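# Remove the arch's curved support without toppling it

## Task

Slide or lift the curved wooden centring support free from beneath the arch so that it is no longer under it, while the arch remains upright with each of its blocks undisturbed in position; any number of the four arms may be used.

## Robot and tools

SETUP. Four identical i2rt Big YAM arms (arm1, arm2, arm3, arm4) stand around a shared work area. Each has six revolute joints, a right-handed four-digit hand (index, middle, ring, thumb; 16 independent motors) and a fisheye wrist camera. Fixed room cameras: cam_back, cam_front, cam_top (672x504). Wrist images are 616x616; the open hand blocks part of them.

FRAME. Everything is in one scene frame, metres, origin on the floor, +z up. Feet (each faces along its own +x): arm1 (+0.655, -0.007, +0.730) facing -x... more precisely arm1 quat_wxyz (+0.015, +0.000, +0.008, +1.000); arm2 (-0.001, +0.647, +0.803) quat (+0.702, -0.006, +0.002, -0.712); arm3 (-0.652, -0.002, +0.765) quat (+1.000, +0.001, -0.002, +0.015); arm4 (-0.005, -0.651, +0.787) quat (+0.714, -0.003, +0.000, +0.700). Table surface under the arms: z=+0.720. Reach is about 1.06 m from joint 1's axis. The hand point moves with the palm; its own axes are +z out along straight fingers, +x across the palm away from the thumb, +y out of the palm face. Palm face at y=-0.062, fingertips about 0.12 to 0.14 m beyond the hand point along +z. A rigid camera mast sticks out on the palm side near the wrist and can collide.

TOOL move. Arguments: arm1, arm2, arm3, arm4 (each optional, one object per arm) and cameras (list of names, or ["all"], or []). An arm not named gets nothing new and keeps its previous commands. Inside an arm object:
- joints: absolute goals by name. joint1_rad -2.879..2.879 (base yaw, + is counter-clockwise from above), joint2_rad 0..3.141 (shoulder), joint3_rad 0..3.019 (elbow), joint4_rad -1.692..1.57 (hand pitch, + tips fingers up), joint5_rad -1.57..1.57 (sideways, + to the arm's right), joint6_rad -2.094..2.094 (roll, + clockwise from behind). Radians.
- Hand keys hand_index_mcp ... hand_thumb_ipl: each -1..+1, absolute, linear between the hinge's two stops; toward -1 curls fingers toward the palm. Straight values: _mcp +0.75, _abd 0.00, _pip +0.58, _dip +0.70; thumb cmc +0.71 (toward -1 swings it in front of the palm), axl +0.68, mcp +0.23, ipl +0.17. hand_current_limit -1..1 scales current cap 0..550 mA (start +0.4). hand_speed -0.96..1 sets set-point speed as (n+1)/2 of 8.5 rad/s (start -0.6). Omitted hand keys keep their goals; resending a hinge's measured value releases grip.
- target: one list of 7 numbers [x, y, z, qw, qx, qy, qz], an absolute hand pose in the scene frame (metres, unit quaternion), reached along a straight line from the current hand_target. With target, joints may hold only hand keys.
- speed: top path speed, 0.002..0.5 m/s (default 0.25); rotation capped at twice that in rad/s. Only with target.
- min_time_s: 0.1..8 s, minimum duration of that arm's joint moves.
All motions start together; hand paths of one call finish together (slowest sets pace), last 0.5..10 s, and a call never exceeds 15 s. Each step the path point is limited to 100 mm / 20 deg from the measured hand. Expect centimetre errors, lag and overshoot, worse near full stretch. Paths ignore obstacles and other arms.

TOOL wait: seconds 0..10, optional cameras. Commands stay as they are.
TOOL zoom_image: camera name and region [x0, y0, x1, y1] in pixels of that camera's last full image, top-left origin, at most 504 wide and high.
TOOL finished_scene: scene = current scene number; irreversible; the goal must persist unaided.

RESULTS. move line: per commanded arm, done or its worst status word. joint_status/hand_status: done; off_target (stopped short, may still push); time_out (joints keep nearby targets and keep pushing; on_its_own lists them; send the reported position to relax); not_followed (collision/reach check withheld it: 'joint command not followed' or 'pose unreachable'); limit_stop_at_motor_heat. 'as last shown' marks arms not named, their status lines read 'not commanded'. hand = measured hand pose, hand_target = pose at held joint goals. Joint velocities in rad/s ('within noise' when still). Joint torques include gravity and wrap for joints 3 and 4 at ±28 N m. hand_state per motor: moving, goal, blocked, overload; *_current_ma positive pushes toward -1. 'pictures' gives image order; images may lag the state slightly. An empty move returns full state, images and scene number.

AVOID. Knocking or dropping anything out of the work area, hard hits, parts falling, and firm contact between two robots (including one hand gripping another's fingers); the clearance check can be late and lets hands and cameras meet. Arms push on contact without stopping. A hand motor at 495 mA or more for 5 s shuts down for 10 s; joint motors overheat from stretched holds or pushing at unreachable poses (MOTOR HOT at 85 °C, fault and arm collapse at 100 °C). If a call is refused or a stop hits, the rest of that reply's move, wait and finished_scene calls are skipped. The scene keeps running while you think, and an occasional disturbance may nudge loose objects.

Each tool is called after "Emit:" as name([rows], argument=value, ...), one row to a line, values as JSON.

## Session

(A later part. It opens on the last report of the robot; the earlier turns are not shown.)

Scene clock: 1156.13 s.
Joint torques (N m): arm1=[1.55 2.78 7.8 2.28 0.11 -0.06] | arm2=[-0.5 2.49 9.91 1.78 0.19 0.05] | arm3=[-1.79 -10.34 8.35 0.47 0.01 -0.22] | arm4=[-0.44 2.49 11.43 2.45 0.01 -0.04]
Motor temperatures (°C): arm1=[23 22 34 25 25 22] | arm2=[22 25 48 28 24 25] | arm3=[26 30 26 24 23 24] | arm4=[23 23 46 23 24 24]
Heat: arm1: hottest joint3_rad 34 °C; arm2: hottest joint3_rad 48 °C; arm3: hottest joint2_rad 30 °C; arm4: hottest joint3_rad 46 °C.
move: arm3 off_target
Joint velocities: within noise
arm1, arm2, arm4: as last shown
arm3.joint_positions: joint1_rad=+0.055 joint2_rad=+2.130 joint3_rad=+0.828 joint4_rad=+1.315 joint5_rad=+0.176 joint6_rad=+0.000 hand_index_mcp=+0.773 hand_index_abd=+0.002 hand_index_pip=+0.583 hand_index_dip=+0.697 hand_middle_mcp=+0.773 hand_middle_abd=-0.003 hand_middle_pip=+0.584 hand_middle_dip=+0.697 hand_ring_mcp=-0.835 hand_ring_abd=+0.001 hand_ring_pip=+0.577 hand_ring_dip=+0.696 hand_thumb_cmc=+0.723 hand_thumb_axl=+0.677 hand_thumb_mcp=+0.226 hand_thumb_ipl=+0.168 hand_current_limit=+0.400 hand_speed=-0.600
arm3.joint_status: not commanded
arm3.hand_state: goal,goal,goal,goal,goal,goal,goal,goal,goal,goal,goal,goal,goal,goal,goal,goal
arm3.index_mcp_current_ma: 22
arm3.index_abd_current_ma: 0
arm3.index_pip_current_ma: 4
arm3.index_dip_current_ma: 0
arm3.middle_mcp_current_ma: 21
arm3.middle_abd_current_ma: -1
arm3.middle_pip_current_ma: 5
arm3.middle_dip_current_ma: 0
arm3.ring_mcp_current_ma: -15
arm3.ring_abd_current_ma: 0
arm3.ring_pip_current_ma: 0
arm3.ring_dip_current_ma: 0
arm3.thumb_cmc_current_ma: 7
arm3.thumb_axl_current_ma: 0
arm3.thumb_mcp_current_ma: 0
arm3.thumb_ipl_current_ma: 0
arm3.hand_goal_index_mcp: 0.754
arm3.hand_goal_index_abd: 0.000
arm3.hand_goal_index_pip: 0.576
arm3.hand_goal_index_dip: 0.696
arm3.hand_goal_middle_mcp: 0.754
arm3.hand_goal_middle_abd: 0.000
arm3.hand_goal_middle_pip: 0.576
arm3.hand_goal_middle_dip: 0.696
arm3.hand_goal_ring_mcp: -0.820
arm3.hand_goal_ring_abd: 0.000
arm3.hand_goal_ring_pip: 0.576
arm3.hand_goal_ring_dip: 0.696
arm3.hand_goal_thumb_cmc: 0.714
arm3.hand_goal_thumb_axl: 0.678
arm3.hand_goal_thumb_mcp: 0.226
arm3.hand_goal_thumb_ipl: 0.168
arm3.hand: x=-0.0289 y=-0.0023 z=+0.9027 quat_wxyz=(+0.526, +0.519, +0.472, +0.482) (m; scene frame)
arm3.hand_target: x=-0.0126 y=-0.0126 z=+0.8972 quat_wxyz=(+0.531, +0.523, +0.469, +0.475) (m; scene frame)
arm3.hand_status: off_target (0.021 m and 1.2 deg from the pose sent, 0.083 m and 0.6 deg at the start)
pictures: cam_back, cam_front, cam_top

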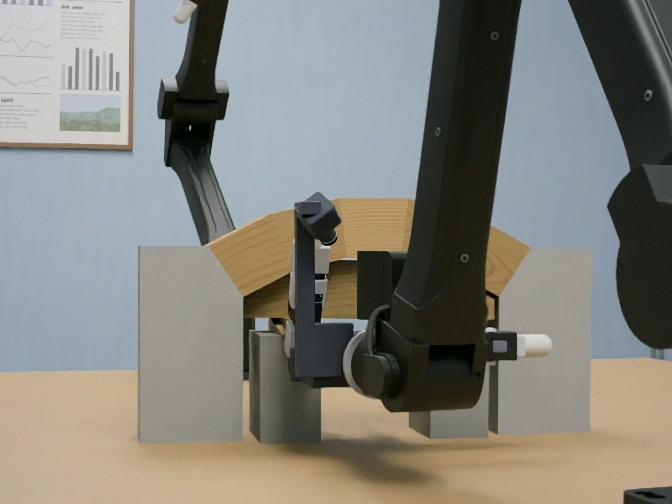

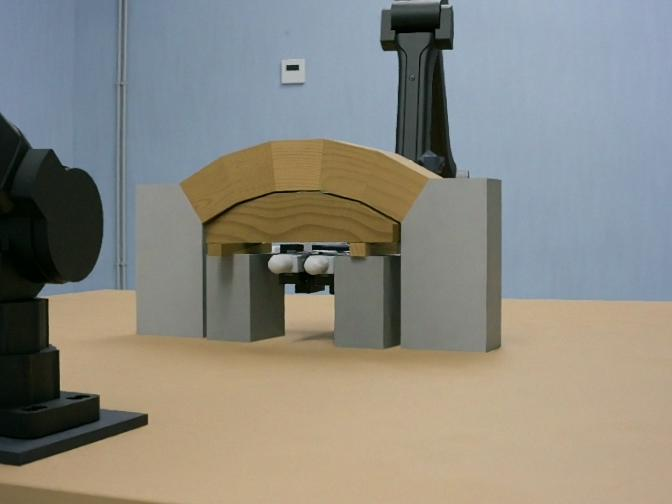

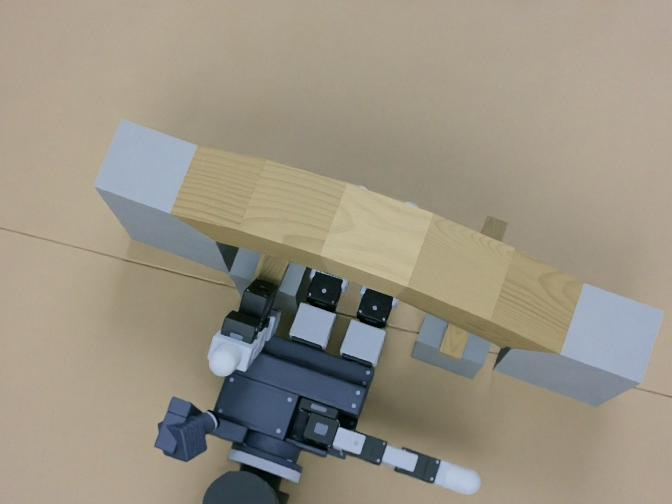

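Emit:
move(arm3={"target": [-0.075, -0.005, 0.897, 0.531, 0.523, 0.469, 0.475], "speed": 0.08}, cameras=["cam_top", "cam_front", "cam_back"])

Emit:
zoom_image(camera="cam_front", region=[180, 130, 450, 290])

Emit:
zoom_image(camera="cam_top", region=[180, 160, 460, 400])

Scene clock: 1171.17 s.
Joint torques (N m): arm1=[1.44 2.73 7.82 2.28 0.11 -0.05] | arm2=[-0.67 2.43 9.87 1.85 0.17 0.05] | arm3=[0.26 -12.4 3.48 2.63 0.13 -0.21] | arm4=[-0.73 2.73 11.51 2.39 0.04 -0.04]
Motor temperatures (°C): arm1=[23 22 34 25 25 22] | arm2=[22 25 48 28 24 25] | arm3=[26 30 27 24 23 24] | arm4=[23 23 47 23 24 24]
Heat: arm1: hottest joint3_rad 34 °C; arm2: hottest joint3_rad 48 °C; arm3: hottest joint2_rad 30 °C; arm4: hottest joint3_rad 47 °C.
move: arm3 off_target
Joint velocities: within noise
arm1, arm2, arm4: as last shown
arm3.joint_positions: joint1_rad=+0.055 joint2_rad=+2.130 joint3_rad=+0.704 joint4_rad=+1.400 joint5_rad=+0.202 joint6_rad=+0.000 hand_index_mcp=+0.773 hand_index_abd=+0.002 hand_index_pip=+0.583 hand_index_dip=+0.697 hand_middle_mcp=+0.773 hand_middle_abd=-0.003 hand_middle_pip=+0.584 hand_middle_dip=+0.697 hand_ring_mcp=-0.828 hand_ring_abd=+0.001 hand_ring_pip=+0.577 hand_ring_dip=+0.696 hand_thumb_cmc=+0.723 hand_thumb_axl=+0.677 hand_thumb_mcp=+0.226 hand_thumb_ipl=+0.168 hand_current_limit=+0.400 hand_speed=-0.600
arm3.joint_status: not commanded
arm3.hand_state: goal,goal,goal,goal,goal,goal,goal,goal,goal,goal,goal,goal,goal,goal,goal,goal
arm3.index_mcp_current_ma: 22
arm3.index_abd_current_ma: 0
arm3.index_pip_current_ma: 4
arm3.index_dip_current_ma: 0
arm3.middle_mcp_current_ma: 21
arm3.middle_abd_current_ma: -1
arm3.middle_pip_current_ma: 5
arm3.middle_dip_current_ma: 0
arm3.ring_mcp_current_ma: -6
arm3.ring_abd_current_ma: 0
arm3.ring_pip_current_ma: 0
arm3.ring_dip_current_ma: 0
arm3.thumb_cmc_current_ma: 7
arm3.thumb_axl_current_ma: 0
arm3.thumb_mcp_current_ma: 0
arm3.thumb_ipl_current_ma: 0
arm3.hand_goal_index_mcp: 0.754
arm3.hand_goal_index_abd: 0.000
arm3.hand_goal_index_pip: 0.576
arm3.hand_goal_index_dip: 0.696
arm3.hand_goal_middle_mcp: 0.754
arm3.hand_goal_middle_abd: 0.000
arm3.hand_goal_middle_pip: 0.576
arm3.hand_goal_middle_dip: 0.696
arm3.hand_goal_ring_mcp: -0.820
arm3.hand_goal_ring_abd: 0.000
arm3.hand_goal_ring_pip: 0.576
arm3.hand_goal_ring_dip: 0.696
arm3.hand_goal_thumb_cmc: 0.714
arm3.hand_goal_thumb_axl: 0.678
arm3.hand_goal_thumb_mcp: 0.226
arm3.hand_goal_thumb_ipl: 0.168
arm3.hand: x=-0.0729 y=-0.0105 z=+0.8832 quat_wxyz=(+0.523, +0.533, +0.476, +0.464) (m; scene frame)
arm3.hand_target: x=-0.0750 y=-0.0051 z=+0.8968 quat_wxyz=(+0.531, +0.523, +0.469, +0.475) (m; scene frame)
arm3.hand_status: off_target (0.015 m and 2.1 deg from the pose sent, 0.046 m and 1.2 deg at the start)
pictures: cam_back, cam_front, cam_top

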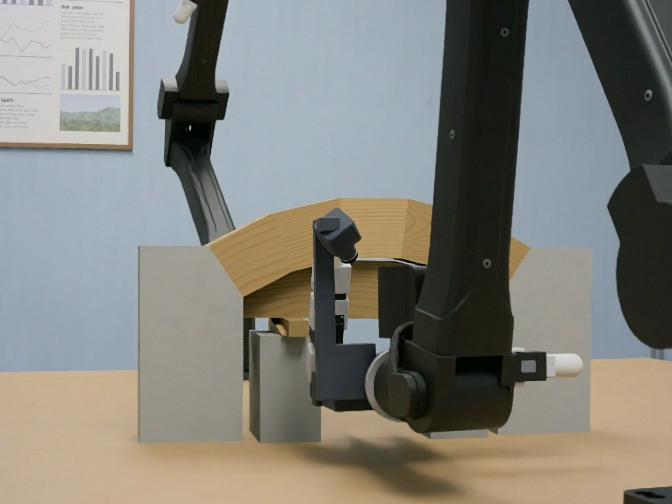

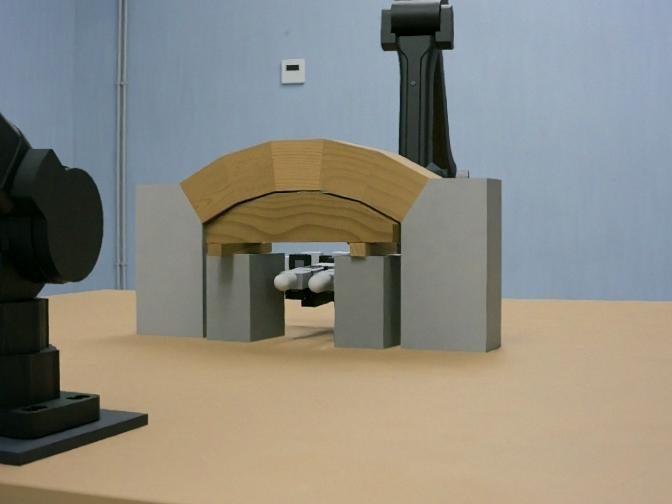

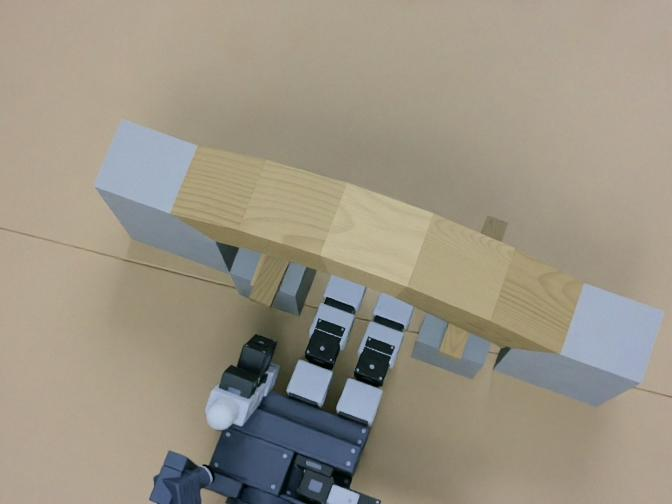

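Scaled by 1.867 from the camera's 672x504 image, which has a finer 960x720 frame.

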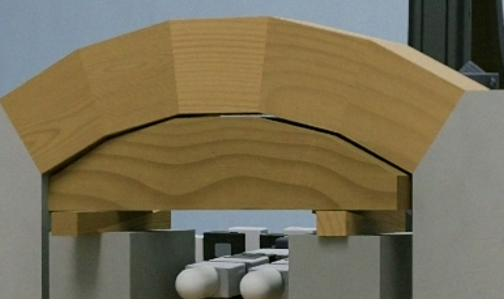

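Scaled by 1.800 from the camera's 672x504 image, which has a finer 960x720 frame.

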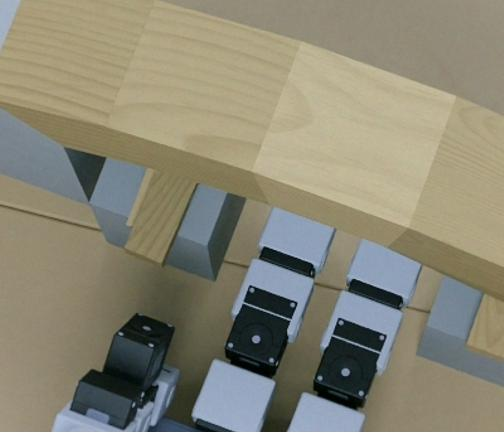

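Emit:
move(arm3={"target": [-0.17, 0.02, 0.925, 0.531, 0.523, 0.469, 0.475], "speed": 0.15, "joints": {"hand_ring_mcp": 0.754}}, arm1={"target": [0.26, -0.12, 1.08, 0.4725, 0.4725, -0.526, -0.526], "speed": 0.25}, cameras=["cam_top", "cam_front"])

Scene clock: 1234.63 s.
Joint torques (N m): arm1=[1.03 -4.25 6.79 2.58 -0.09 -0.16] | arm2=[-0.62 2.43 9.88 1.84 0.18 0.06] | arm3=[0.32 -10.05 2.29 2.67 0.14 -0.26] | arm4=[-0.85 3.02 11.51 2.4 0.01 -0.03]
Motor temperatures (°C): arm1=[23 22 35 25 25 22] | arm2=[22 25 49 28 24 25] | arm3=[26 31 26 24 23 24] | arm4=[23 23 47 23 24 24]
Heat: arm1: hottest joint3_rad 35 °C; arm2: hottest joint3_rad 49 °C; arm3: hottest joint2_rad 31 °C; arm4: hottest joint3_rad 47 °C.
move: arm1 done; arm3 off_target
Joint velocities: within noise
arm1.joint_positions: joint1_rad=+0.653 joint2_rad=+1.069 joint3_rad=+0.408 joint4_rad=+0.635 joint5_rad=+0.726 joint6_rad=-0.003 hand_index_mcp=+0.763 hand_index_abd=+0.001 hand_index_pip=+0.577 hand_index_dip=+0.696 hand_middle_mcp=+0.763 hand_middle_abd=+0.001 hand_middle_pip=+0.577 hand_middle_dip=+0.696 hand_ring_mcp=+0.764 hand_ring_abd=+0.001 hand_ring_pip=+0.577 hand_ring_dip=+0.696 hand_thumb_cmc=+0.721 hand_thumb_axl=+0.677 hand_thumb_mcp=+0.225 hand_thumb_ipl=+0.168 hand_current_limit=+0.400 hand_speed=-0.600
arm1.joint_status: not commanded
arm1.hand_state: goal,goal,goal,goal,goal,goal,goal,goal,goal,goal,goal,goal,goal,goal,goal,goal
arm1.index_mcp_current_ma: 12
arm1.index_abd_current_ma: 0
arm1.index_pip_current_ma: 0
arm1.index_dip_current_ma: 0
arm1.middle_mcp_current_ma: 12
arm1.middle_abd_current_ma: 0
arm1.middle_pip_current_ma: 0
arm1.middle_dip_current_ma: 0
arm1.ring_mcp_current_ma: 15
arm1.ring_abd_current_ma: 0
arm1.ring_pip_current_ma: 0
arm1.ring_dip_current_ma: 0
arm1.thumb_cmc_current_ma: 9
arm1.thumb_axl_current_ma: 0
arm1.thumb_mcp_current_ma: -1
arm1.thumb_ipl_current_ma: 0
arm1.hand_goal_index_mcp: 0.754
arm1.hand_goal_index_abd: 0.000
arm1.hand_goal_index_pip: 0.576
arm1.hand_goal_index_dip: 0.696
arm1.hand_goal_middle_mcp: 0.754
arm1.hand_goal_middle_abd: 0.000
arm1.hand_goal_middle_pip: 0.576
arm1.hand_goal_middle_dip: 0.696
arm1.hand_goal_ring_mcp: 0.754
arm1.hand_goal_ring_abd: 0.000
arm1.hand_goal_ring_pip: 0.576
arm1.hand_goal_ring_dip: 0.696
arm1.hand_goal_thumb_cmc: 0.714
arm1.hand_goal_thumb_axl: 0.678
arm1.hand_goal_thumb_mcp: 0.226
arm1.hand_goal_thumb_ipl: 0.168
arm1.hand: x=+0.2592 y=-0.1232 z=+1.0732 quat_wxyz=(-0.468, -0.480, +0.529, +0.520) (m; scene frame)
arm1.hand_target: x=+0.2601 y=-0.1201 z=+1.0801 quat_wxyz=(-0.473, -0.473, +0.526, +0.526) (m; scene frame)
arm1.hand_status: done (0.008 m and 1.2 deg from the pose sent, 0.385 m and 64.7 deg at the start)
arm2, arm4: as last shown
arm3.joint_positions: joint1_rad=+0.159 joint2_rad=+1.992 joint3_rad=+0.442 joint4_rad=+1.525 joint5_rad=+0.308 joint6_rad=+0.003 hand_index_mcp=+0.776 hand_index_abd=+0.002 hand_index_pip=+0.584 hand_index_dip=+0.700 hand_middle_mcp=+0.772 hand_middle_abd=-0.003 hand_middle_pip=+0.584 hand_middle_dip=+0.697 hand_ring_mcp=+0.762 hand_ring_abd=+0.003 hand_ring_pip=+0.576 hand_ring_dip=+0.693 hand_thumb_cmc=+0.724 hand_thumb_axl=+0.677 hand_thumb_mcp=+0.226 hand_thumb_ipl=+0.168 hand_current_limit=+0.400 hand_speed=-0.600
arm3.joint_status: all done
arm3.hand_state: blocked,goal,goal,goal,goal,goal,goal,goal,goal,goal,goal,goal,goal,goal,goal,goal
arm3.index_mcp_current_ma: 28
arm3.index_abd_current_ma: 0
arm3.index_pip_current_ma: 6
arm3.index_dip_current_ma: 2
arm3.middle_mcp_current_ma: 20
arm3.middle_abd_current_ma: -1
arm3.middle_pip_current_ma: 5
arm3.middle_dip_current_ma: 0
arm3.ring_mcp_current_ma: 6
arm3.ring_abd_current_ma: 1
arm3.ring_pip_current_ma: 0
arm3.ring_dip_current_ma: -1
arm3.thumb_cmc_current_ma: 7
arm3.thumb_axl_current_ma: 0
arm3.thumb_mcp_current_ma: 0
arm3.thumb_ipl_current_ma: 0
arm3.hand_goal_index_mcp: 0.754
arm3.hand_goal_index_abd: 0.000
arm3.hand_goal_index_pip: 0.576
arm3.hand_goal_index_dip: 0.696
arm3.hand_goal_middle_mcp: 0.754
arm3.hand_goal_middle_abd: 0.000
arm3.hand_goal_middle_pip: 0.576
arm3.hand_goal_middle_dip: 0.696
arm3.hand_goal_ring_mcp: 0.754
arm3.hand_goal_ring_abd: 0.000
arm3.hand_goal_ring_pip: 0.576
arm3.hand_goal_ring_dip: 0.696
arm3.hand_goal_thumb_cmc: 0.714
arm3.hand_goal_thumb_axl: 0.678
arm3.hand_goal_thumb_mcp: 0.226
arm3.hand_goal_thumb_ipl: 0.168
arm3.hand: x=-0.1663 y=+0.0143 z=+0.9125 quat_wxyz=(+0.524, +0.533, +0.475, +0.464) (m; scene frame)
arm3.hand_target: x=-0.1699 y=+0.0199 z=+0.9249 quat_wxyz=(+0.531, +0.523, +0.469, +0.475) (m; scene frame)
arm3.hand_status: off_target (0.014 m and 2.0 deg from the pose sent, 0.110 m and 2.1 deg at the start)
pictures: cam_front, cam_top

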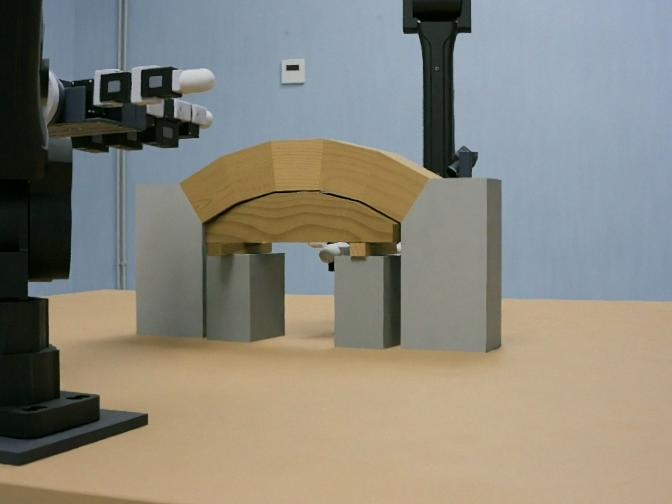

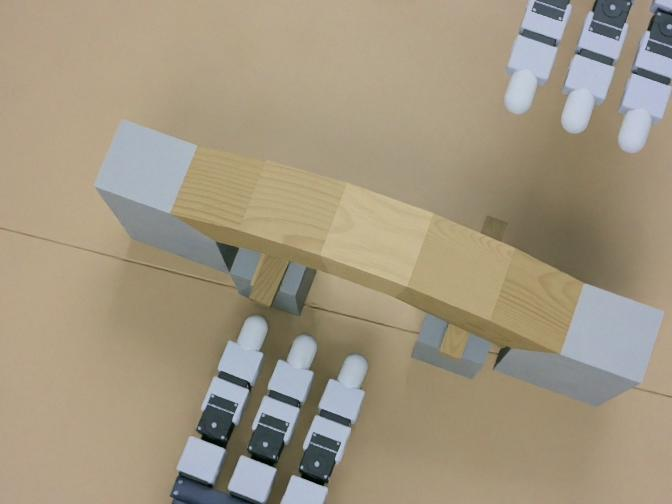

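Emit:
move(arm3={"target": [-0.162, 0.082, 0.928, 0.534, 0.520, 0.466, 0.478], "speed": 0.12, "joints": {"hand_index_abd": 0.08, "hand_middle_abd": -0.08}}, arm1={"target": [0.243, -0.115, 0.945, 0.480, 0.465, -0.519, -0.533], "speed": 0.15, "joints": {"hand_index_abd": 0.08, "hand_middle_abd": -0.08}}, cameras=["cam_top", "cam_front", "cam_back", "arm1_cam_wrist"])

Emit:
zoom_image(camera="cam_top", region=[420, 120, 620, 300])

Emit:
zoom_image(camera="cam_top", region=[160, 220, 400, 440])

Emit:
zoom_image(camera="cam_front", region=[130, 180, 430, 360])

Scene clock: 1272.17 s.
Joint torques (N m): arm1=[0.67 -8.29 2.52 2.61 -0.12 -0.17] | arm2=[-0.56 2.37 9.91 1.87 0.19 0.05] | arm3=[0.15 -9.88 4.34 1.07 0.12 -0.31] | arm4=[-0.73 2.26 11.44 2.39 0.03 -0.03]
Motor temperatures (°C): arm1=[23 22 36 25 25 22] | arm2=[22 25 49 28 24 25] | arm3=[26 30 26 24 23 24] | arm4=[23 23 47 23 24 24]
Heat: arm1: hottest joint3_rad 36 °C; arm2: hottest joint3_rad 49 °C; arm3: hottest joint2_rad 30 °C; arm4: hottest joint3_rad 47 °C.
move: arm1 done; arm3 off_target
Joint velocities: within noise
arm1.joint_positions: joint1_rad=+0.599 joint2_rad=+1.726 joint3_rad=+0.322 joint4_rad=+1.407 joint5_rad=+0.666 joint6_rad=-0.023 hand_index_mcp=+0.763 hand_index_abd=+0.077 hand_index_pip=+0.577 hand_index_dip=+0.696 hand_middle_mcp=+0.763 hand_middle_abd=-0.077 hand_middle_pip=+0.577 hand_middle_dip=+0.696 hand_ring_mcp=+0.765 hand_ring_abd=+0.001 hand_ring_pip=+0.577 hand_ring_dip=+0.696 hand_thumb_cmc=+0.722 hand_thumb_axl=+0.677 hand_thumb_mcp=+0.225 hand_thumb_ipl=+0.168 hand_current_limit=+0.400 hand_speed=-0.600
arm1.joint_status: all done
arm1.hand_state: goal,goal,goal,goal,goal,goal,goal,goal,goal,goal,goal,goal,goal,goal,goal,goal
arm1.index_mcp_current_ma: 12
arm1.index_abd_current_ma: -2
arm1.index_pip_current_ma: 0
arm1.index_dip_current_ma: 0
arm1.middle_mcp_current_ma: 13
arm1.middle_abd_current_ma: 2
arm1.middle_pip_current_ma: 0
arm1.middle_dip_current_ma: 0
arm1.ring_mcp_current_ma: 17
arm1.ring_abd_current_ma: 0
arm1.ring_pip_current_ma: 0
arm1.ring_dip_current_ma: 0
arm1.thumb_cmc_current_ma: 9
arm1.thumb_axl_current_ma: 0
arm1.thumb_mcp_current_ma: -1
arm1.thumb_ipl_current_ma: 0
arm1.hand_goal_index_mcp: 0.754
arm1.hand_goal_index_abd: 0.080
arm1.hand_goal_index_pip: 0.576
arm1.hand_goal_index_dip: 0.696
arm1.hand_goal_middle_mcp: 0.754
arm1.hand_goal_middle_abd: -0.080
arm1.hand_goal_middle_pip: 0.576
arm1.hand_goal_middle_dip: 0.696
arm1.hand_goal_ring_mcp: 0.754
arm1.hand_goal_ring_abd: 0.000
arm1.hand_goal_ring_pip: 0.576
arm1.hand_goal_ring_dip: 0.696
arm1.hand_goal_thumb_cmc: 0.714
arm1.hand_goal_thumb_axl: 0.678
arm1.hand_goal_thumb_mcp: 0.226
arm1.hand_goal_thumb_ipl: 0.168
arm1.hand: x=+0.2438 y=-0.1198 z=+0.9359 quat_wxyz=(-0.475, -0.476, +0.522, +0.525) (m; scene frame)
arm1.hand_target: x=+0.2432 y=-0.1149 z=+0.9448 quat_wxyz=(-0.480, -0.465, +0.519, +0.533) (m; scene frame)
arm1.hand_status: done (0.010 m and 1.7 deg from the pose sent, 0.129 m and 2.9 deg at the start)
arm2, arm4: as last shown
arm3.joint_positions: joint1_rad=+0.332 joint2_rad=+1.992 joint3_rad=+0.487 joint4_rad=+1.511 joint5_rad=+0.479 joint6_rad=+0.000 hand_index_mcp=+0.776 hand_index_abd=+0.077 hand_index_pip=+0.584 hand_index_dip=+0.700 hand_middle_mcp=+0.772 hand_middle_abd=-0.078 hand_middle_pip=+0.584 hand_middle_dip=+0.697 hand_ring_mcp=+0.762 hand_ring_abd=+0.003 hand_ring_pip=+0.576 hand_ring_dip=+0.693 hand_thumb_cmc=+0.724 hand_thumb_axl=+0.677 hand_thumb_mcp=+0.226 hand_thumb_ipl=+0.168 hand_current_limit=+0.400 hand_speed=-0.600
arm3.joint_status: all done
arm3.hand_state: blocked,goal,goal,goal,goal,goal,goal,goal,goal,goal,goal,goal,goal,goal,goal,goal
arm3.index_mcp_current_ma: 28
arm3.index_abd_current_ma: -1
arm3.index_pip_current_ma: 6
arm3.index_dip_current_ma: 2
arm3.middle_mcp_current_ma: 20
arm3.middle_abd_current_ma: 1
arm3.middle_pip_current_ma: 5
arm3.middle_dip_current_ma: 0
arm3.ring_mcp_current_ma: 6
arm3.ring_abd_current_ma: 1
arm3.ring_pip_current_ma: 0
arm3.ring_dip_current_ma: -1
arm3.thumb_cmc_current_ma: 7
arm3.thumb_axl_current_ma: 0
arm3.thumb_mcp_current_ma: 0
arm3.thumb_ipl_current_ma: 0
arm3.hand_goal_index_mcp: 0.754
arm3.hand_goal_index_abd: 0.080
arm3.hand_goal_index_pip: 0.576
arm3.hand_goal_index_dip: 0.696
arm3.hand_goal_middle_mcp: 0.754
arm3.hand_goal_middle_abd: -0.080
arm3.hand_goal_middle_pip: 0.576
arm3.hand_goal_middle_dip: 0.696
arm3.hand_goal_ring_mcp: 0.754
arm3.hand_goal_ring_abd: 0.000
arm3.hand_goal_ring_pip: 0.576
arm3.hand_goal_ring_dip: 0.696
arm3.hand_goal_thumb_cmc: 0.714
arm3.hand_goal_thumb_axl: 0.678
arm3.hand_goal_thumb_mcp: 0.226
arm3.hand_goal_thumb_ipl: 0.168
arm3.hand: x=-0.1675 y=+0.0742 z=+0.9207 quat_wxyz=(+0.530, +0.527, +0.467, +0.474) (m; scene frame)
arm3.hand_target: x=-0.1623 y=+0.0819 z=+0.9281 quat_wxyz=(+0.534, +0.520, +0.466, +0.478) (m; scene frame)
arm3.hand_status: off_target (0.012 m and 1.0 deg from the pose sent, 0.070 m and 2.7 deg at the start)
pictures: arm1_cam_wrist, cam_back, cam_front, cam_top
camera_calibration:
arm1_cam_wrist: T_world_to_cam=[[0.0485326, 0.749331, 0.660415, -0.508375], [0.74585, 0.41259, -0.52295, 0.316813], [-0.664343, 0.517951, -0.538865, 0.856091], [0, 0, 0, 1]] pos_world=[0.357116, -0.193186, 0.962733]

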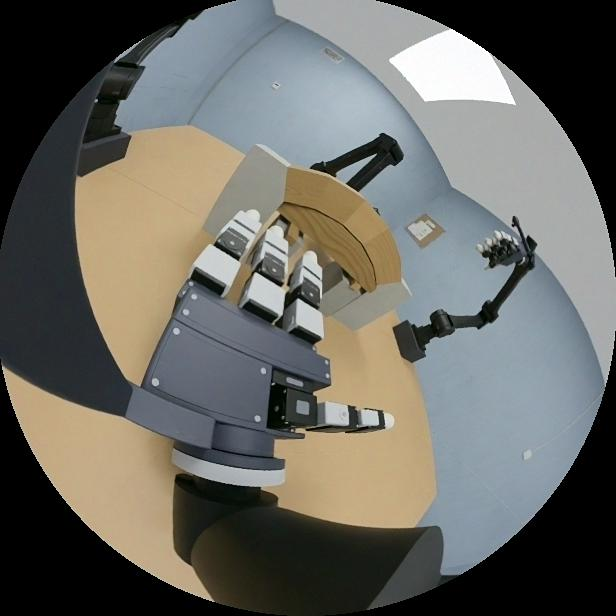

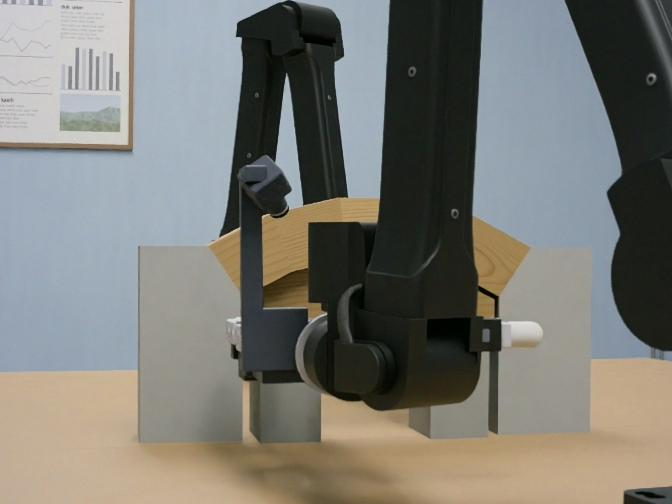

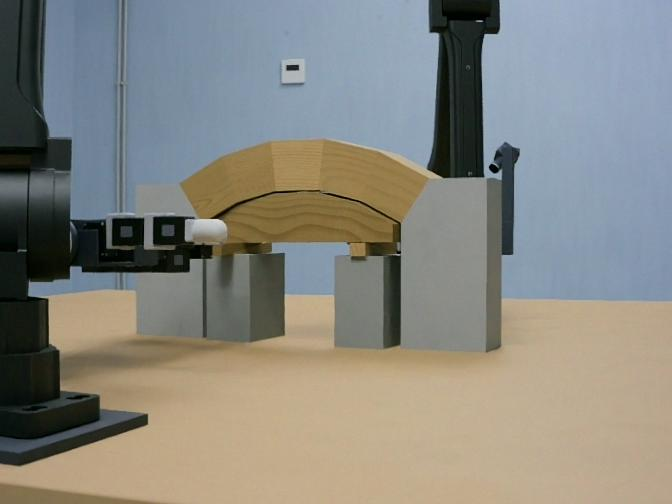

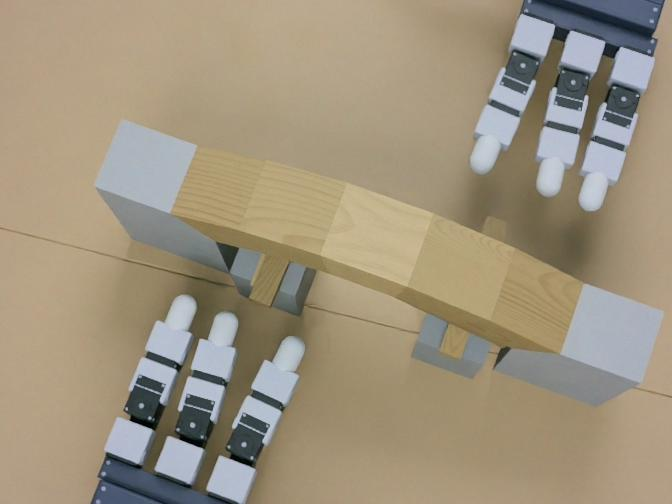

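Scaled by 2.520 from the camera's 672x504 image, which has a finer 960x720 frame.

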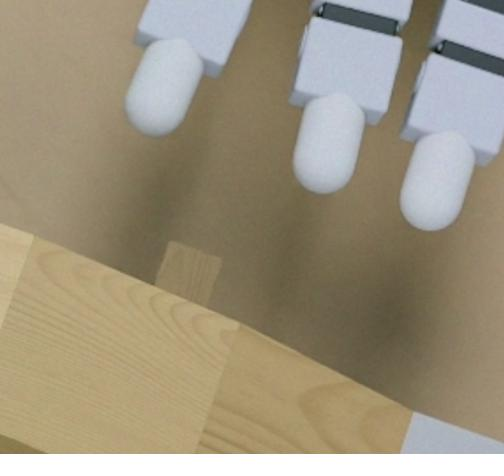

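Scaled by 2.100 from the camera's 672x504 image, which has a finer 960x720 frame.

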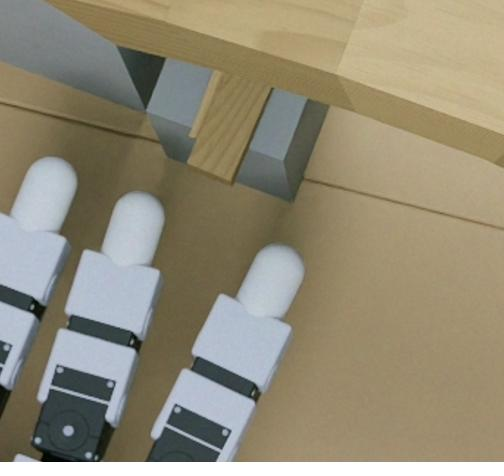

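Scaled by 1.680 from the camera's 672x504 image, which has a finer 960x720 frame.

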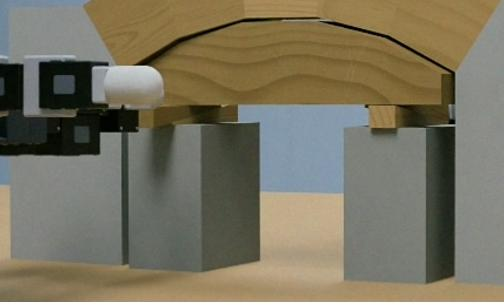

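Emit:
move(arm3={"target": [-0.142, 0.0855, 0.925, 0.534, 0.520, 0.466, 0.478], "speed": 0.08}, arm1={"target": [0.218, -0.109, 0.926, 0.480, 0.465, -0.519, -0.533], "speed": 0.08}, cameras=["cam_top", "cam_front"])

Emit:
zoom_image(camera="cam_top", region=[420, 120, 620, 300])

Emit:
zoom_image(camera="cam_top", region=[160, 220, 400, 440])

Emit:
zoom_image(camera="cam_front", region=[130, 180, 430, 360])

Scene clock: 1326.83 s.
Joint torques (N m): arm1=[0.79 -8.35 3.22 2.66 -0.11 -0.14] | arm2=[-0.62 2.43 9.89 1.83 0.18 0.05] | arm3=[-0.73 -8.76 4.88 1.03 -0.14 -0.31] | arm4=[-0.62 2.84 11.43 2.41 0.01 -0.04]
Motor temperatures (°C): arm1=[23 23 31 25 25 23] | arm2=[22 25 49 28 24 25] | arm3=[26 30 26 24 23 24] | arm4=[23 23 48 23 24 24]
Heat: arm1: hottest joint3_rad 31 °C; arm2: hottest joint3_rad 49 °C; arm3: hottest joint2_rad 30 °C; arm4: hottest joint3_rad 48 °C.
move: arm1 done; arm3 done
Joint velocities: within noise
arm1.joint_positions: joint1_rad=+0.537 joint2_rad=+1.824 joint3_rad=+0.362 joint4_rad=+1.460 joint5_rad=+0.605 joint6_rad=-0.023 hand_index_mcp=+0.763 hand_index_abd=+0.077 hand_index_pip=+0.577 hand_index_dip=+0.696 hand_middle_mcp=+0.763 hand_middle_abd=-0.077 hand_middle_pip=+0.577 hand_middle_dip=+0.696 hand_ring_mcp=+0.765 hand_ring_abd=+0.001 hand_ring_pip=+0.577 hand_ring_dip=+0.696 hand_thumb_cmc=+0.722 hand_thumb_axl=+0.677 hand_thumb_mcp=+0.225 hand_thumb_ipl=+0.168 hand_current_limit=+0.400 hand_speed=-0.600
arm1.joint_status: not commanded
arm1.hand_state: goal,goal,goal,goal,goal,goal,goal,goal,goal,goal,goal,goal,goal,goal,goal,goal
arm1.index_mcp_current_ma: 12
arm1.index_abd_current_ma: -2
arm1.index_pip_current_ma: 0
arm1.index_dip_current_ma: 0
arm1.middle_mcp_current_ma: 13
arm1.middle_abd_current_ma: 2
arm1.middle_pip_current_ma: 0
arm1.middle_dip_current_ma: 0
arm1.ring_mcp_current_ma: 17
arm1.ring_abd_current_ma: 0
arm1.ring_pip_current_ma: 0
arm1.ring_dip_current_ma: 0
arm1.thumb_cmc_current_ma: 9
arm1.thumb_axl_current_ma: 0
arm1.thumb_mcp_current_ma: -1
arm1.thumb_ipl_current_ma: 0
arm1.hand_goal_index_mcp: 0.754
arm1.hand_goal_index_abd: 0.080
arm1.hand_goal_index_pip: 0.576
arm1.hand_goal_index_dip: 0.696
arm1.hand_goal_middle_mcp: 0.754
arm1.hand_goal_middle_abd: -0.080
arm1.hand_goal_middle_pip: 0.576
arm1.hand_goal_middle_dip: 0.696
arm1.hand_goal_ring_mcp: 0.754
arm1.hand_goal_ring_abd: 0.000
arm1.hand_goal_ring_pip: 0.576
arm1.hand_goal_ring_dip: 0.696
arm1.hand_goal_thumb_cmc: 0.714
arm1.hand_goal_thumb_axl: 0.678
arm1.hand_goal_thumb_mcp: 0.226
arm1.hand_goal_thumb_ipl: 0.168
arm1.hand: x=+0.2230 y=-0.1111 z=+0.9174 quat_wxyz=(-0.472, -0.478, +0.523, +0.525) (m; scene frame)
arm1.hand_target: x=+0.2183 y=-0.1089 z=+0.9259 quat_wxyz=(-0.480, -0.465, +0.519, +0.533) (m; scene frame)
arm1.hand_status: done (0.010 m and 2.0 deg from the pose sent, 0.030 m and 1.7 deg at the start)
arm2, arm4: as last shown
arm3.joint_positions: joint1_rad=+0.332 joint2_rad=+1.992 joint3_rad=+0.542 joint4_rad=+1.476 joint5_rad=+0.475 joint6_rad=+0.000 hand_index_mcp=+0.776 hand_index_abd=+0.077 hand_index_pip=+0.584 hand_index_dip=+0.700 hand_middle_mcp=+0.772 hand_middle_abd=-0.078 hand_middle_pip=+0.584 hand_middle_dip=+0.697 hand_ring_mcp=+0.762 hand_ring_abd=+0.003 hand_ring_pip=+0.576 hand_ring_dip=+0.693 hand_thumb_cmc=+0.724 hand_thumb_axl=+0.677 hand_thumb_mcp=+0.226 hand_thumb_ipl=+0.168 hand_current_limit=+0.400 hand_speed=-0.600
arm3.joint_status: not commanded
arm3.hand_state: blocked,goal,goal,goal,goal,goal,goal,goal,goal,goal,goal,goal,goal,goal,goal,goal
arm3.index_mcp_current_ma: 28
arm3.index_abd_current_ma: -1
arm3.index_pip_current_ma: 6
arm3.index_dip_current_ma: 2
arm3.middle_mcp_current_ma: 20
arm3.middle_abd_current_ma: 1
arm3.middle_pip_current_ma: 5
arm3.middle_dip_current_ma: 0
arm3.ring_mcp_current_ma: 6
arm3.ring_abd_current_ma: 1
arm3.ring_pip_current_ma: 0
arm3.ring_dip_current_ma: -1
arm3.thumb_cmc_current_ma: 7
arm3.thumb_axl_current_ma: 0
arm3.thumb_mcp_current_ma: 0
arm3.thumb_ipl_current_ma: 0
arm3.hand_goal_index_mcp: 0.754
arm3.hand_goal_index_abd: 0.080
arm3.hand_goal_index_pip: 0.576
arm3.hand_goal_index_dip: 0.696
arm3.hand_goal_middle_mcp: 0.754
arm3.hand_goal_middle_abd: -0.080
arm3.hand_goal_middle_pip: 0.576
arm3.hand_goal_middle_dip: 0.696
arm3.hand_goal_ring_mcp: 0.754
arm3.hand_goal_ring_abd: 0.000
arm3.hand_goal_ring_pip: 0.576
arm3.hand_goal_ring_dip: 0.696
arm3.hand_goal_thumb_cmc: 0.714
arm3.hand_goal_thumb_axl: 0.678
arm3.hand_goal_thumb_mcp: 0.226
arm3.hand_goal_thumb_ipl: 0.168
arm3.hand: x=-0.1494 y=+0.0817 z=+0.9270 quat_wxyz=(+0.531, +0.523, +0.461, +0.481) (m; scene frame)
arm3.hand_target: x=-0.1422 y=+0.0855 z=+0.9251 quat_wxyz=(+0.534, +0.520, +0.466, +0.478) (m; scene frame)
arm3.hand_status: done (0.009 m and 0.8 deg from the pose sent, 0.028 m and 1.0 deg at the start)
pictures: cam_front, cam_top

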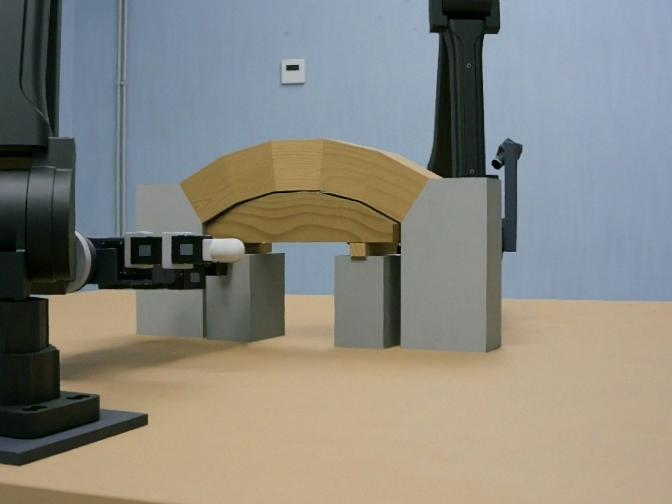

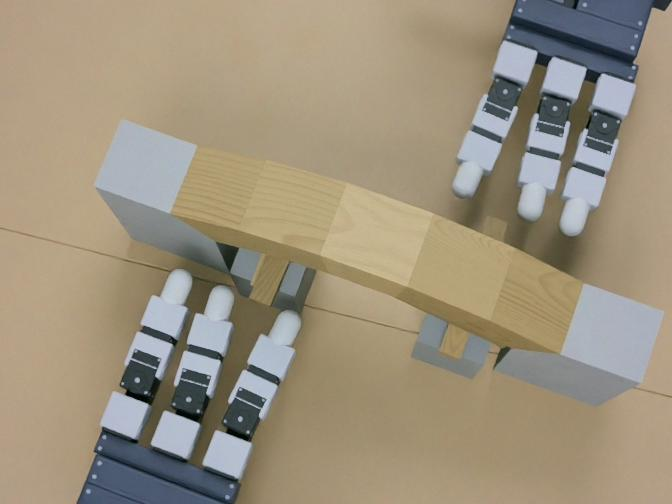

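Scaled by 2.520 from the camera's 672x504 image, which has a finer 960x720 frame.

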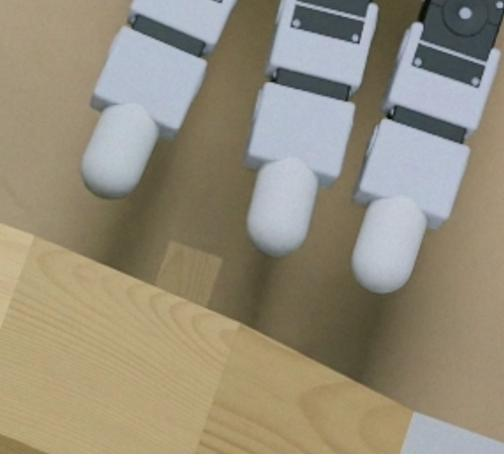

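Scaled by 2.100 from the camera's 672x504 image, which has a finer 960x720 frame.

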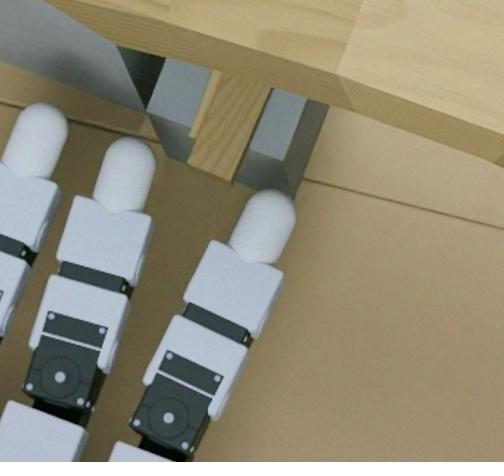

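Scaled by 1.680 from the camera's 672x504 image, which has a finer 960x720 frame.

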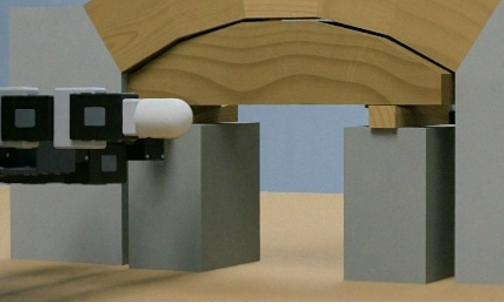

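Emit:
move(arm3={"target": [-0.121, 0.0715, 0.913, 0.534, 0.520, 0.466, 0.478], "speed": 0.06}, arm1={"target": [0.1926, -0.1165, 0.930, 0.480, 0.465, -0.519, -0.533], "speed": 0.06}, cameras=["cam_top", "cam_front"])

Emit:
zoom_image(camera="cam_top", region=[420, 120, 620, 300])

Emit:
zoom_image(camera="cam_top", region=[160, 220, 400, 440])

Emit:
zoom_image(camera="cam_front", region=[130, 180, 430, 360])

Scene clock: 1359.50 s.
Joint torques (N m): arm1=[0.62 -8.82 3.86 1.68 -0.12 -0.13] | arm2=[-0.56 2.37 9.88 1.87 0.18 0.05] | arm3=[-1.55 -8.94 5.18 1.16 -0.11 -0.3] | arm4=[-0.79 2.55 11.55 2.37 0.01 -0.03]
Motor temperatures (°C): arm1=[23 23 31 25 25 23] | arm2=[22 25 49 28 24 25] | arm3=[26 29 26 24 23 24] | arm4=[23 23 48 23 24 24]
Heat: arm1: hottest joint3_rad 31 °C; arm2: hottest joint3_rad 49 °C; arm3: hottest joint2_rad 29 °C; arm4: hottest joint3_rad 48 °C.
move: arm1 done; arm3 done
Joint velocities: within noise
arm1.joint_positions: joint1_rad=+0.522 joint2_rad=+1.824 joint3_rad=+0.429 joint4_rad=+1.419 joint5_rad=+0.588 joint6_rad=-0.023 hand_index_mcp=+0.763 hand_index_abd=+0.077 hand_index_pip=+0.577 hand_index_dip=+0.696 hand_middle_mcp=+0.763 hand_middle_abd=-0.077 hand_middle_pip=+0.577 hand_middle_dip=+0.696 hand_ring_mcp=+0.765 hand_ring_abd=+0.001 hand_ring_pip=+0.577 hand_ring_dip=+0.696 hand_thumb_cmc=+0.722 hand_thumb_axl=+0.677 hand_thumb_mcp=+0.225 hand_thumb_ipl=+0.168 hand_current_limit=+0.400 hand_speed=-0.600
arm1.joint_status: not commanded
arm1.hand_state: goal,goal,goal,goal,goal,goal,goal,goal,goal,goal,goal,goal,goal,goal,goal,goal
arm1.index_mcp_current_ma: 12
arm1.index_abd_current_ma: -2
arm1.index_pip_current_ma: 0
arm1.index_dip_current_ma: 0
arm1.middle_mcp_current_ma: 13
arm1.middle_abd_current_ma: 2
arm1.middle_pip_current_ma: 0
arm1.middle_dip_current_ma: 0
arm1.ring_mcp_current_ma: 17
arm1.ring_abd_current_ma: 0
arm1.ring_pip_current_ma: 0
arm1.ring_dip_current_ma: 0
arm1.thumb_cmc_current_ma: 9
arm1.thumb_axl_current_ma: 0
arm1.thumb_mcp_current_ma: -1
arm1.thumb_ipl_current_ma: 0
arm1.hand_goal_index_mcp: 0.754
arm1.hand_goal_index_abd: 0.080
arm1.hand_goal_index_pip: 0.576
arm1.hand_goal_index_dip: 0.696
arm1.hand_goal_middle_mcp: 0.754
arm1.hand_goal_middle_abd: -0.080
arm1.hand_goal_middle_pip: 0.576
arm1.hand_goal_middle_dip: 0.696
arm1.hand_goal_ring_mcp: 0.754
arm1.hand_goal_ring_abd: 0.000
arm1.hand_goal_ring_pip: 0.576
arm1.hand_goal_ring_dip: 0.696
arm1.hand_goal_thumb_cmc: 0.714
arm1.hand_goal_thumb_axl: 0.678
arm1.hand_goal_thumb_mcp: 0.226
arm1.hand_goal_thumb_ipl: 0.168
arm1.hand: x=+0.2004 y=-0.1185 z=+0.9266 quat_wxyz=(-0.482, -0.469, +0.520, +0.527) (m; scene frame)
arm1.hand_target: x=+0.1928 y=-0.1164 z=+0.9301 quat_wxyz=(-0.480, -0.465, +0.519, +0.533) (m; scene frame)
arm1.hand_status: done (0.009 m and 0.9 deg from the pose sent, 0.033 m and 2.0 deg at the start)
arm2, arm4: as last shown
arm3.joint_positions: joint1_rad=+0.291 joint2_rad=+2.039 joint3_rad=+0.588 joint4_rad=+1.476 joint5_rad=+0.421 joint6_rad=+0.000 hand_index_mcp=+0.776 hand_index_abd=+0.077 hand_index_pip=+0.584 hand_index_dip=+0.700 hand_middle_mcp=+0.758 hand_middle_abd=-0.082 hand_middle_pip=+0.576 hand_middle_dip=+0.696 hand_ring_mcp=+0.762 hand_ring_abd=+0.003 hand_ring_pip=+0.576 hand_ring_dip=+0.693 hand_thumb_cmc=+0.724 hand_thumb_axl=+0.677 hand_thumb_mcp=+0.226 hand_thumb_ipl=+0.168 hand_current_limit=+0.400 hand_speed=-0.600
arm3.joint_status: not commanded
arm3.hand_state: blocked,goal,goal,goal,goal,goal,goal,goal,goal,goal,goal,goal,goal,goal,goal,goal
arm3.index_mcp_current_ma: 28
arm3.index_abd_current_ma: -1
arm3.index_pip_current_ma: 6
arm3.index_dip_current_ma: 2
arm3.middle_mcp_current_ma: 2
arm3.middle_abd_current_ma: -1
arm3.middle_pip_current_ma: 0
arm3.middle_dip_current_ma: 0
arm3.ring_mcp_current_ma: 6
arm3.ring_abd_current_ma: 1
arm3.ring_pip_current_ma: 0
arm3.ring_dip_current_ma: -1
arm3.thumb_cmc_current_ma: 7
arm3.thumb_axl_current_ma: 0
arm3.thumb_mcp_current_ma: 0
arm3.thumb_ipl_current_ma: 0
arm3.hand_goal_index_mcp: 0.754
arm3.hand_goal_index_abd: 0.080
arm3.hand_goal_index_pip: 0.576
arm3.hand_goal_index_dip: 0.696
arm3.hand_goal_middle_mcp: 0.754
arm3.hand_goal_middle_abd: -0.080
arm3.hand_goal_middle_pip: 0.576
arm3.hand_goal_middle_dip: 0.696
arm3.hand_goal_ring_mcp: 0.754
arm3.hand_goal_ring_abd: 0.000
arm3.hand_goal_ring_pip: 0.576
arm3.hand_goal_ring_dip: 0.696
arm3.hand_goal_thumb_cmc: 0.714
arm3.hand_goal_thumb_axl: 0.678
arm3.hand_goal_thumb_mcp: 0.226
arm3.hand_goal_thumb_ipl: 0.168
arm3.hand: x=-0.1303 y=+0.0744 z=+0.9164 quat_wxyz=(+0.528, +0.520, +0.465, +0.484) (m; scene frame)
arm3.hand_target: x=-0.1213 y=+0.0714 z=+0.9130 quat_wxyz=(+0.534, +0.520, +0.466, +0.478) (m; scene frame)
arm3.hand_status: done (0.010 m and 0.9 deg from the pose sent, 0.033 m and 0.8 deg at the start)
pictures: cam_front, cam_top

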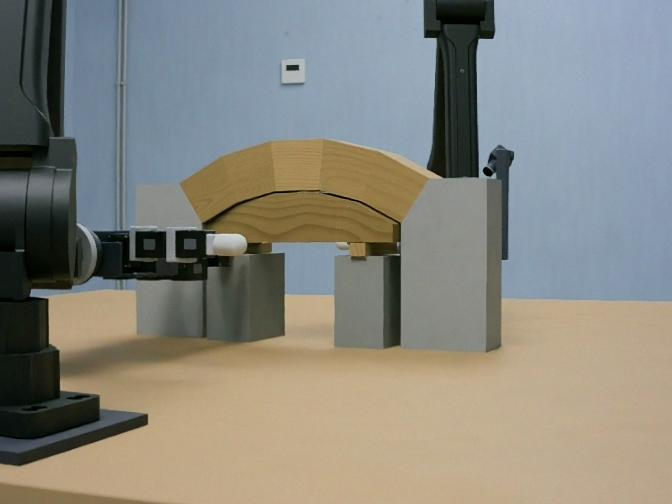

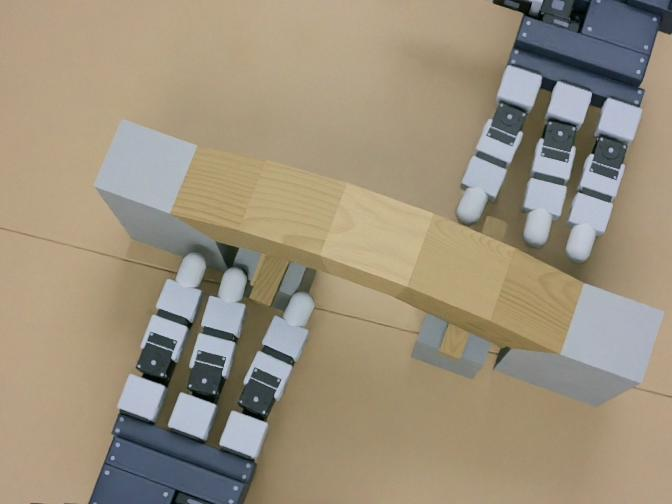

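Scaled by 2.520 from the camera's 672x504 image, which has a finer 960x720 frame.

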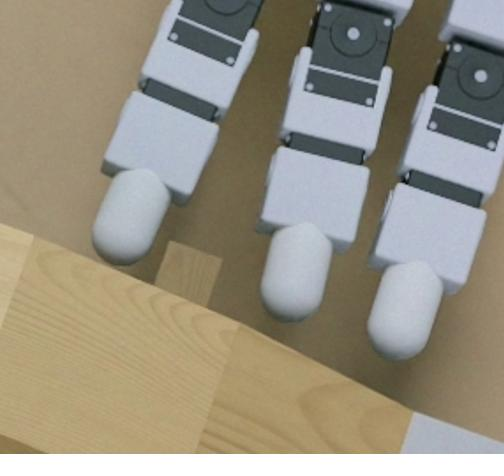

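Scaled by 2.100 from the camera's 672x504 image, which has a finer 960x720 frame.

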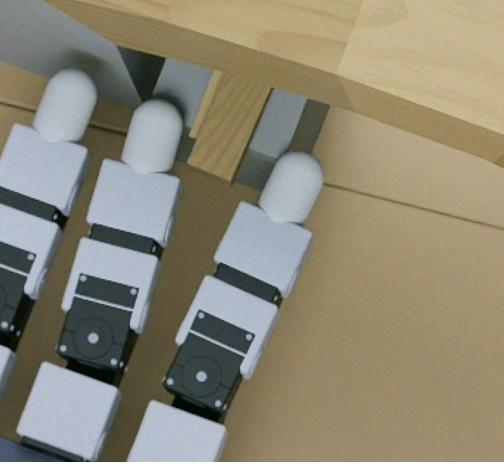

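Scaled by 1.680 from the camera's 672x504 image, which has a finer 960x720 frame.

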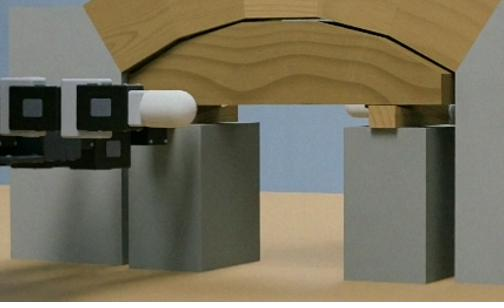

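Emit:
move(arm1={"target": [0.188, -0.109, 0.927, 0.480, 0.465, -0.519, -0.533], "speed": 0.06}, cameras=["cam_top", "cam_front"])

Emit:
zoom_image(camera="cam_top", region=[420, 120, 620, 300])

Emit:
zoom_image(camera="cam_front", region=[130, 180, 430, 360])

Scene clock: 1377.93 s.
Joint torques (N m): arm1=[0.67 -8.64 4 2.03 -0.13 -0.11] | arm2=[-0.56 2.2 9.91 1.89 0.19 0.05] | arm3=[-1.49 -9.05 5.16 1.18 -0.13 -0.29] | arm4=[-0.73 2.67 11.43 2.51 0 -0.04]
Motor temperatures (°C): arm1=[23 23 30 25 25 23] | arm2=[22 25 50 28 24 25] | arm3=[26 29 26 24 23 24] | arm4=[23 23 48 23 24 24]
Heat: arm1: hottest joint3_rad 30 °C; arm2: hottest joint3_rad 50 °C; arm3: hottest joint2_rad 29 °C; arm4: hottest joint3_rad 48 °C.
move: arm1 done
Joint velocities: within noise
arm1.joint_positions: joint1_rad=+0.495 joint2_rad=+1.834 joint3_rad=+0.429 joint4_rad=+1.419 joint5_rad=+0.561 joint6_rad=-0.023 hand_index_mcp=+0.763 hand_index_abd=+0.077 hand_index_pip=+0.577 hand_index_dip=+0.696 hand_middle_mcp=+0.763 hand_middle_abd=-0.077 hand_middle_pip=+0.577 hand_middle_dip=+0.696 hand_ring_mcp=+0.765 hand_ring_abd=+0.001 hand_ring_pip=+0.577 hand_ring_dip=+0.696 hand_thumb_cmc=+0.722 hand_thumb_axl=+0.677 hand_thumb_mcp=+0.225 hand_thumb_ipl=+0.168 hand_current_limit=+0.400 hand_speed=-0.600
arm1.joint_status: not commanded
arm1.hand_state: goal,goal,goal,goal,goal,goal,goal,goal,goal,goal,goal,goal,goal,goal,goal,goal
arm1.index_mcp_current_ma: 12
arm1.index_abd_current_ma: -2
arm1.index_pip_current_ma: 0
arm1.index_dip_current_ma: 0
arm1.middle_mcp_current_ma: 13
arm1.middle_abd_current_ma: 2
arm1.middle_pip_current_ma: 0
arm1.middle_dip_current_ma: 0
arm1.ring_mcp_current_ma: 17
arm1.ring_abd_current_ma: 0
arm1.ring_pip_current_ma: 0
arm1.ring_dip_current_ma: 0
arm1.thumb_cmc_current_ma: 9
arm1.thumb_axl_current_ma: 0
arm1.thumb_mcp_current_ma: -1
arm1.thumb_ipl_current_ma: 0
arm1.hand_goal_index_mcp: 0.754
arm1.hand_goal_index_abd: 0.080
arm1.hand_goal_index_pip: 0.576
arm1.hand_goal_index_dip: 0.696
arm1.hand_goal_middle_mcp: 0.754
arm1.hand_goal_middle_abd: -0.080
arm1.hand_goal_middle_pip: 0.576
arm1.hand_goal_middle_dip: 0.696
arm1.hand_goal_ring_mcp: 0.754
arm1.hand_goal_ring_abd: 0.000
arm1.hand_goal_ring_pip: 0.576
arm1.hand_goal_ring_dip: 0.696
arm1.hand_goal_thumb_cmc: 0.714
arm1.hand_goal_thumb_axl: 0.678
arm1.hand_goal_thumb_mcp: 0.226
arm1.hand_goal_thumb_ipl: 0.168
arm1.hand: x=+0.1959 y=-0.1108 z=+0.9223 quat_wxyz=(-0.478, -0.473, +0.521, +0.526) (m; scene frame)
arm1.hand_target: x=+0.1882 y=-0.1090 z=+0.9270 quat_wxyz=(-0.480, -0.465, +0.519, +0.533) (m; scene frame)
arm1.hand_status: done (0.009 m and 1.2 deg from the pose sent, 0.016 m and 0.9 deg at the start)
arm2, arm3, arm4: as last shown
pictures: cam_front, cam_top

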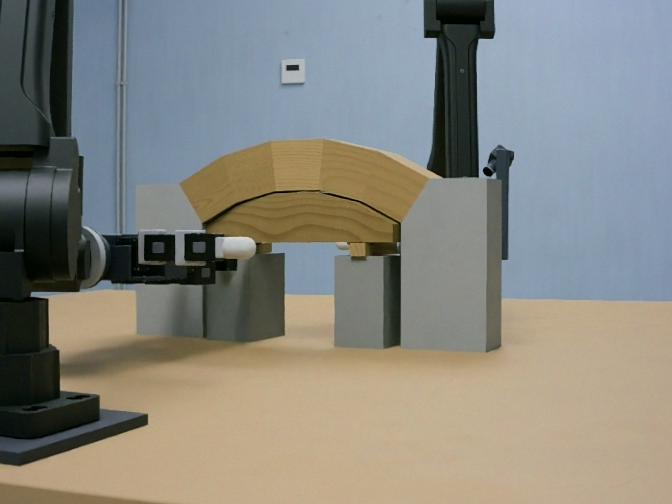

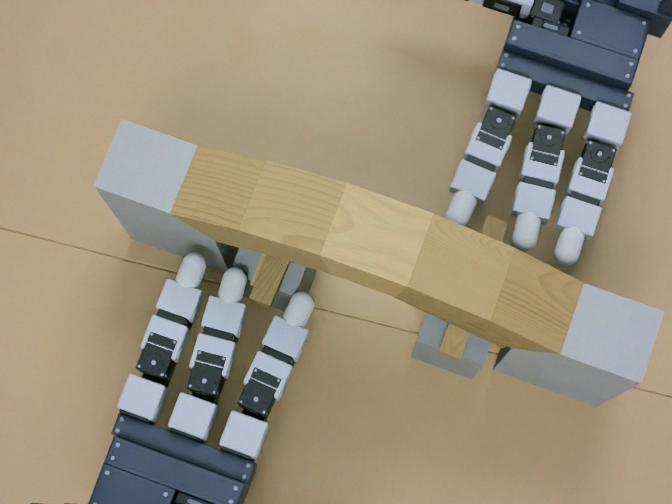

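Scaled by 2.520 from the camera's 672x504 image, which has a finer 960x720 frame.

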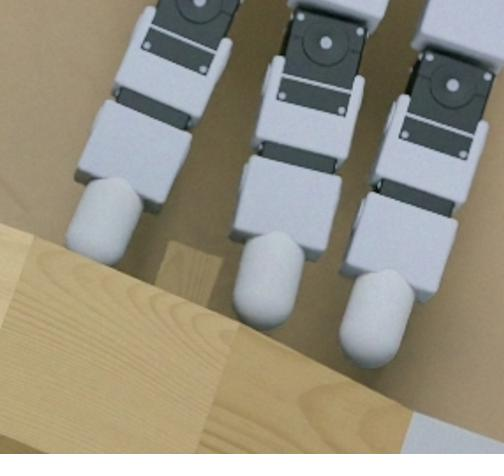

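Scaled by 1.680 from the camera's 672x504 image, which has a finer 960x720 frame.

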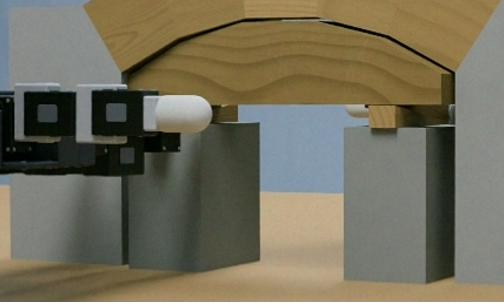

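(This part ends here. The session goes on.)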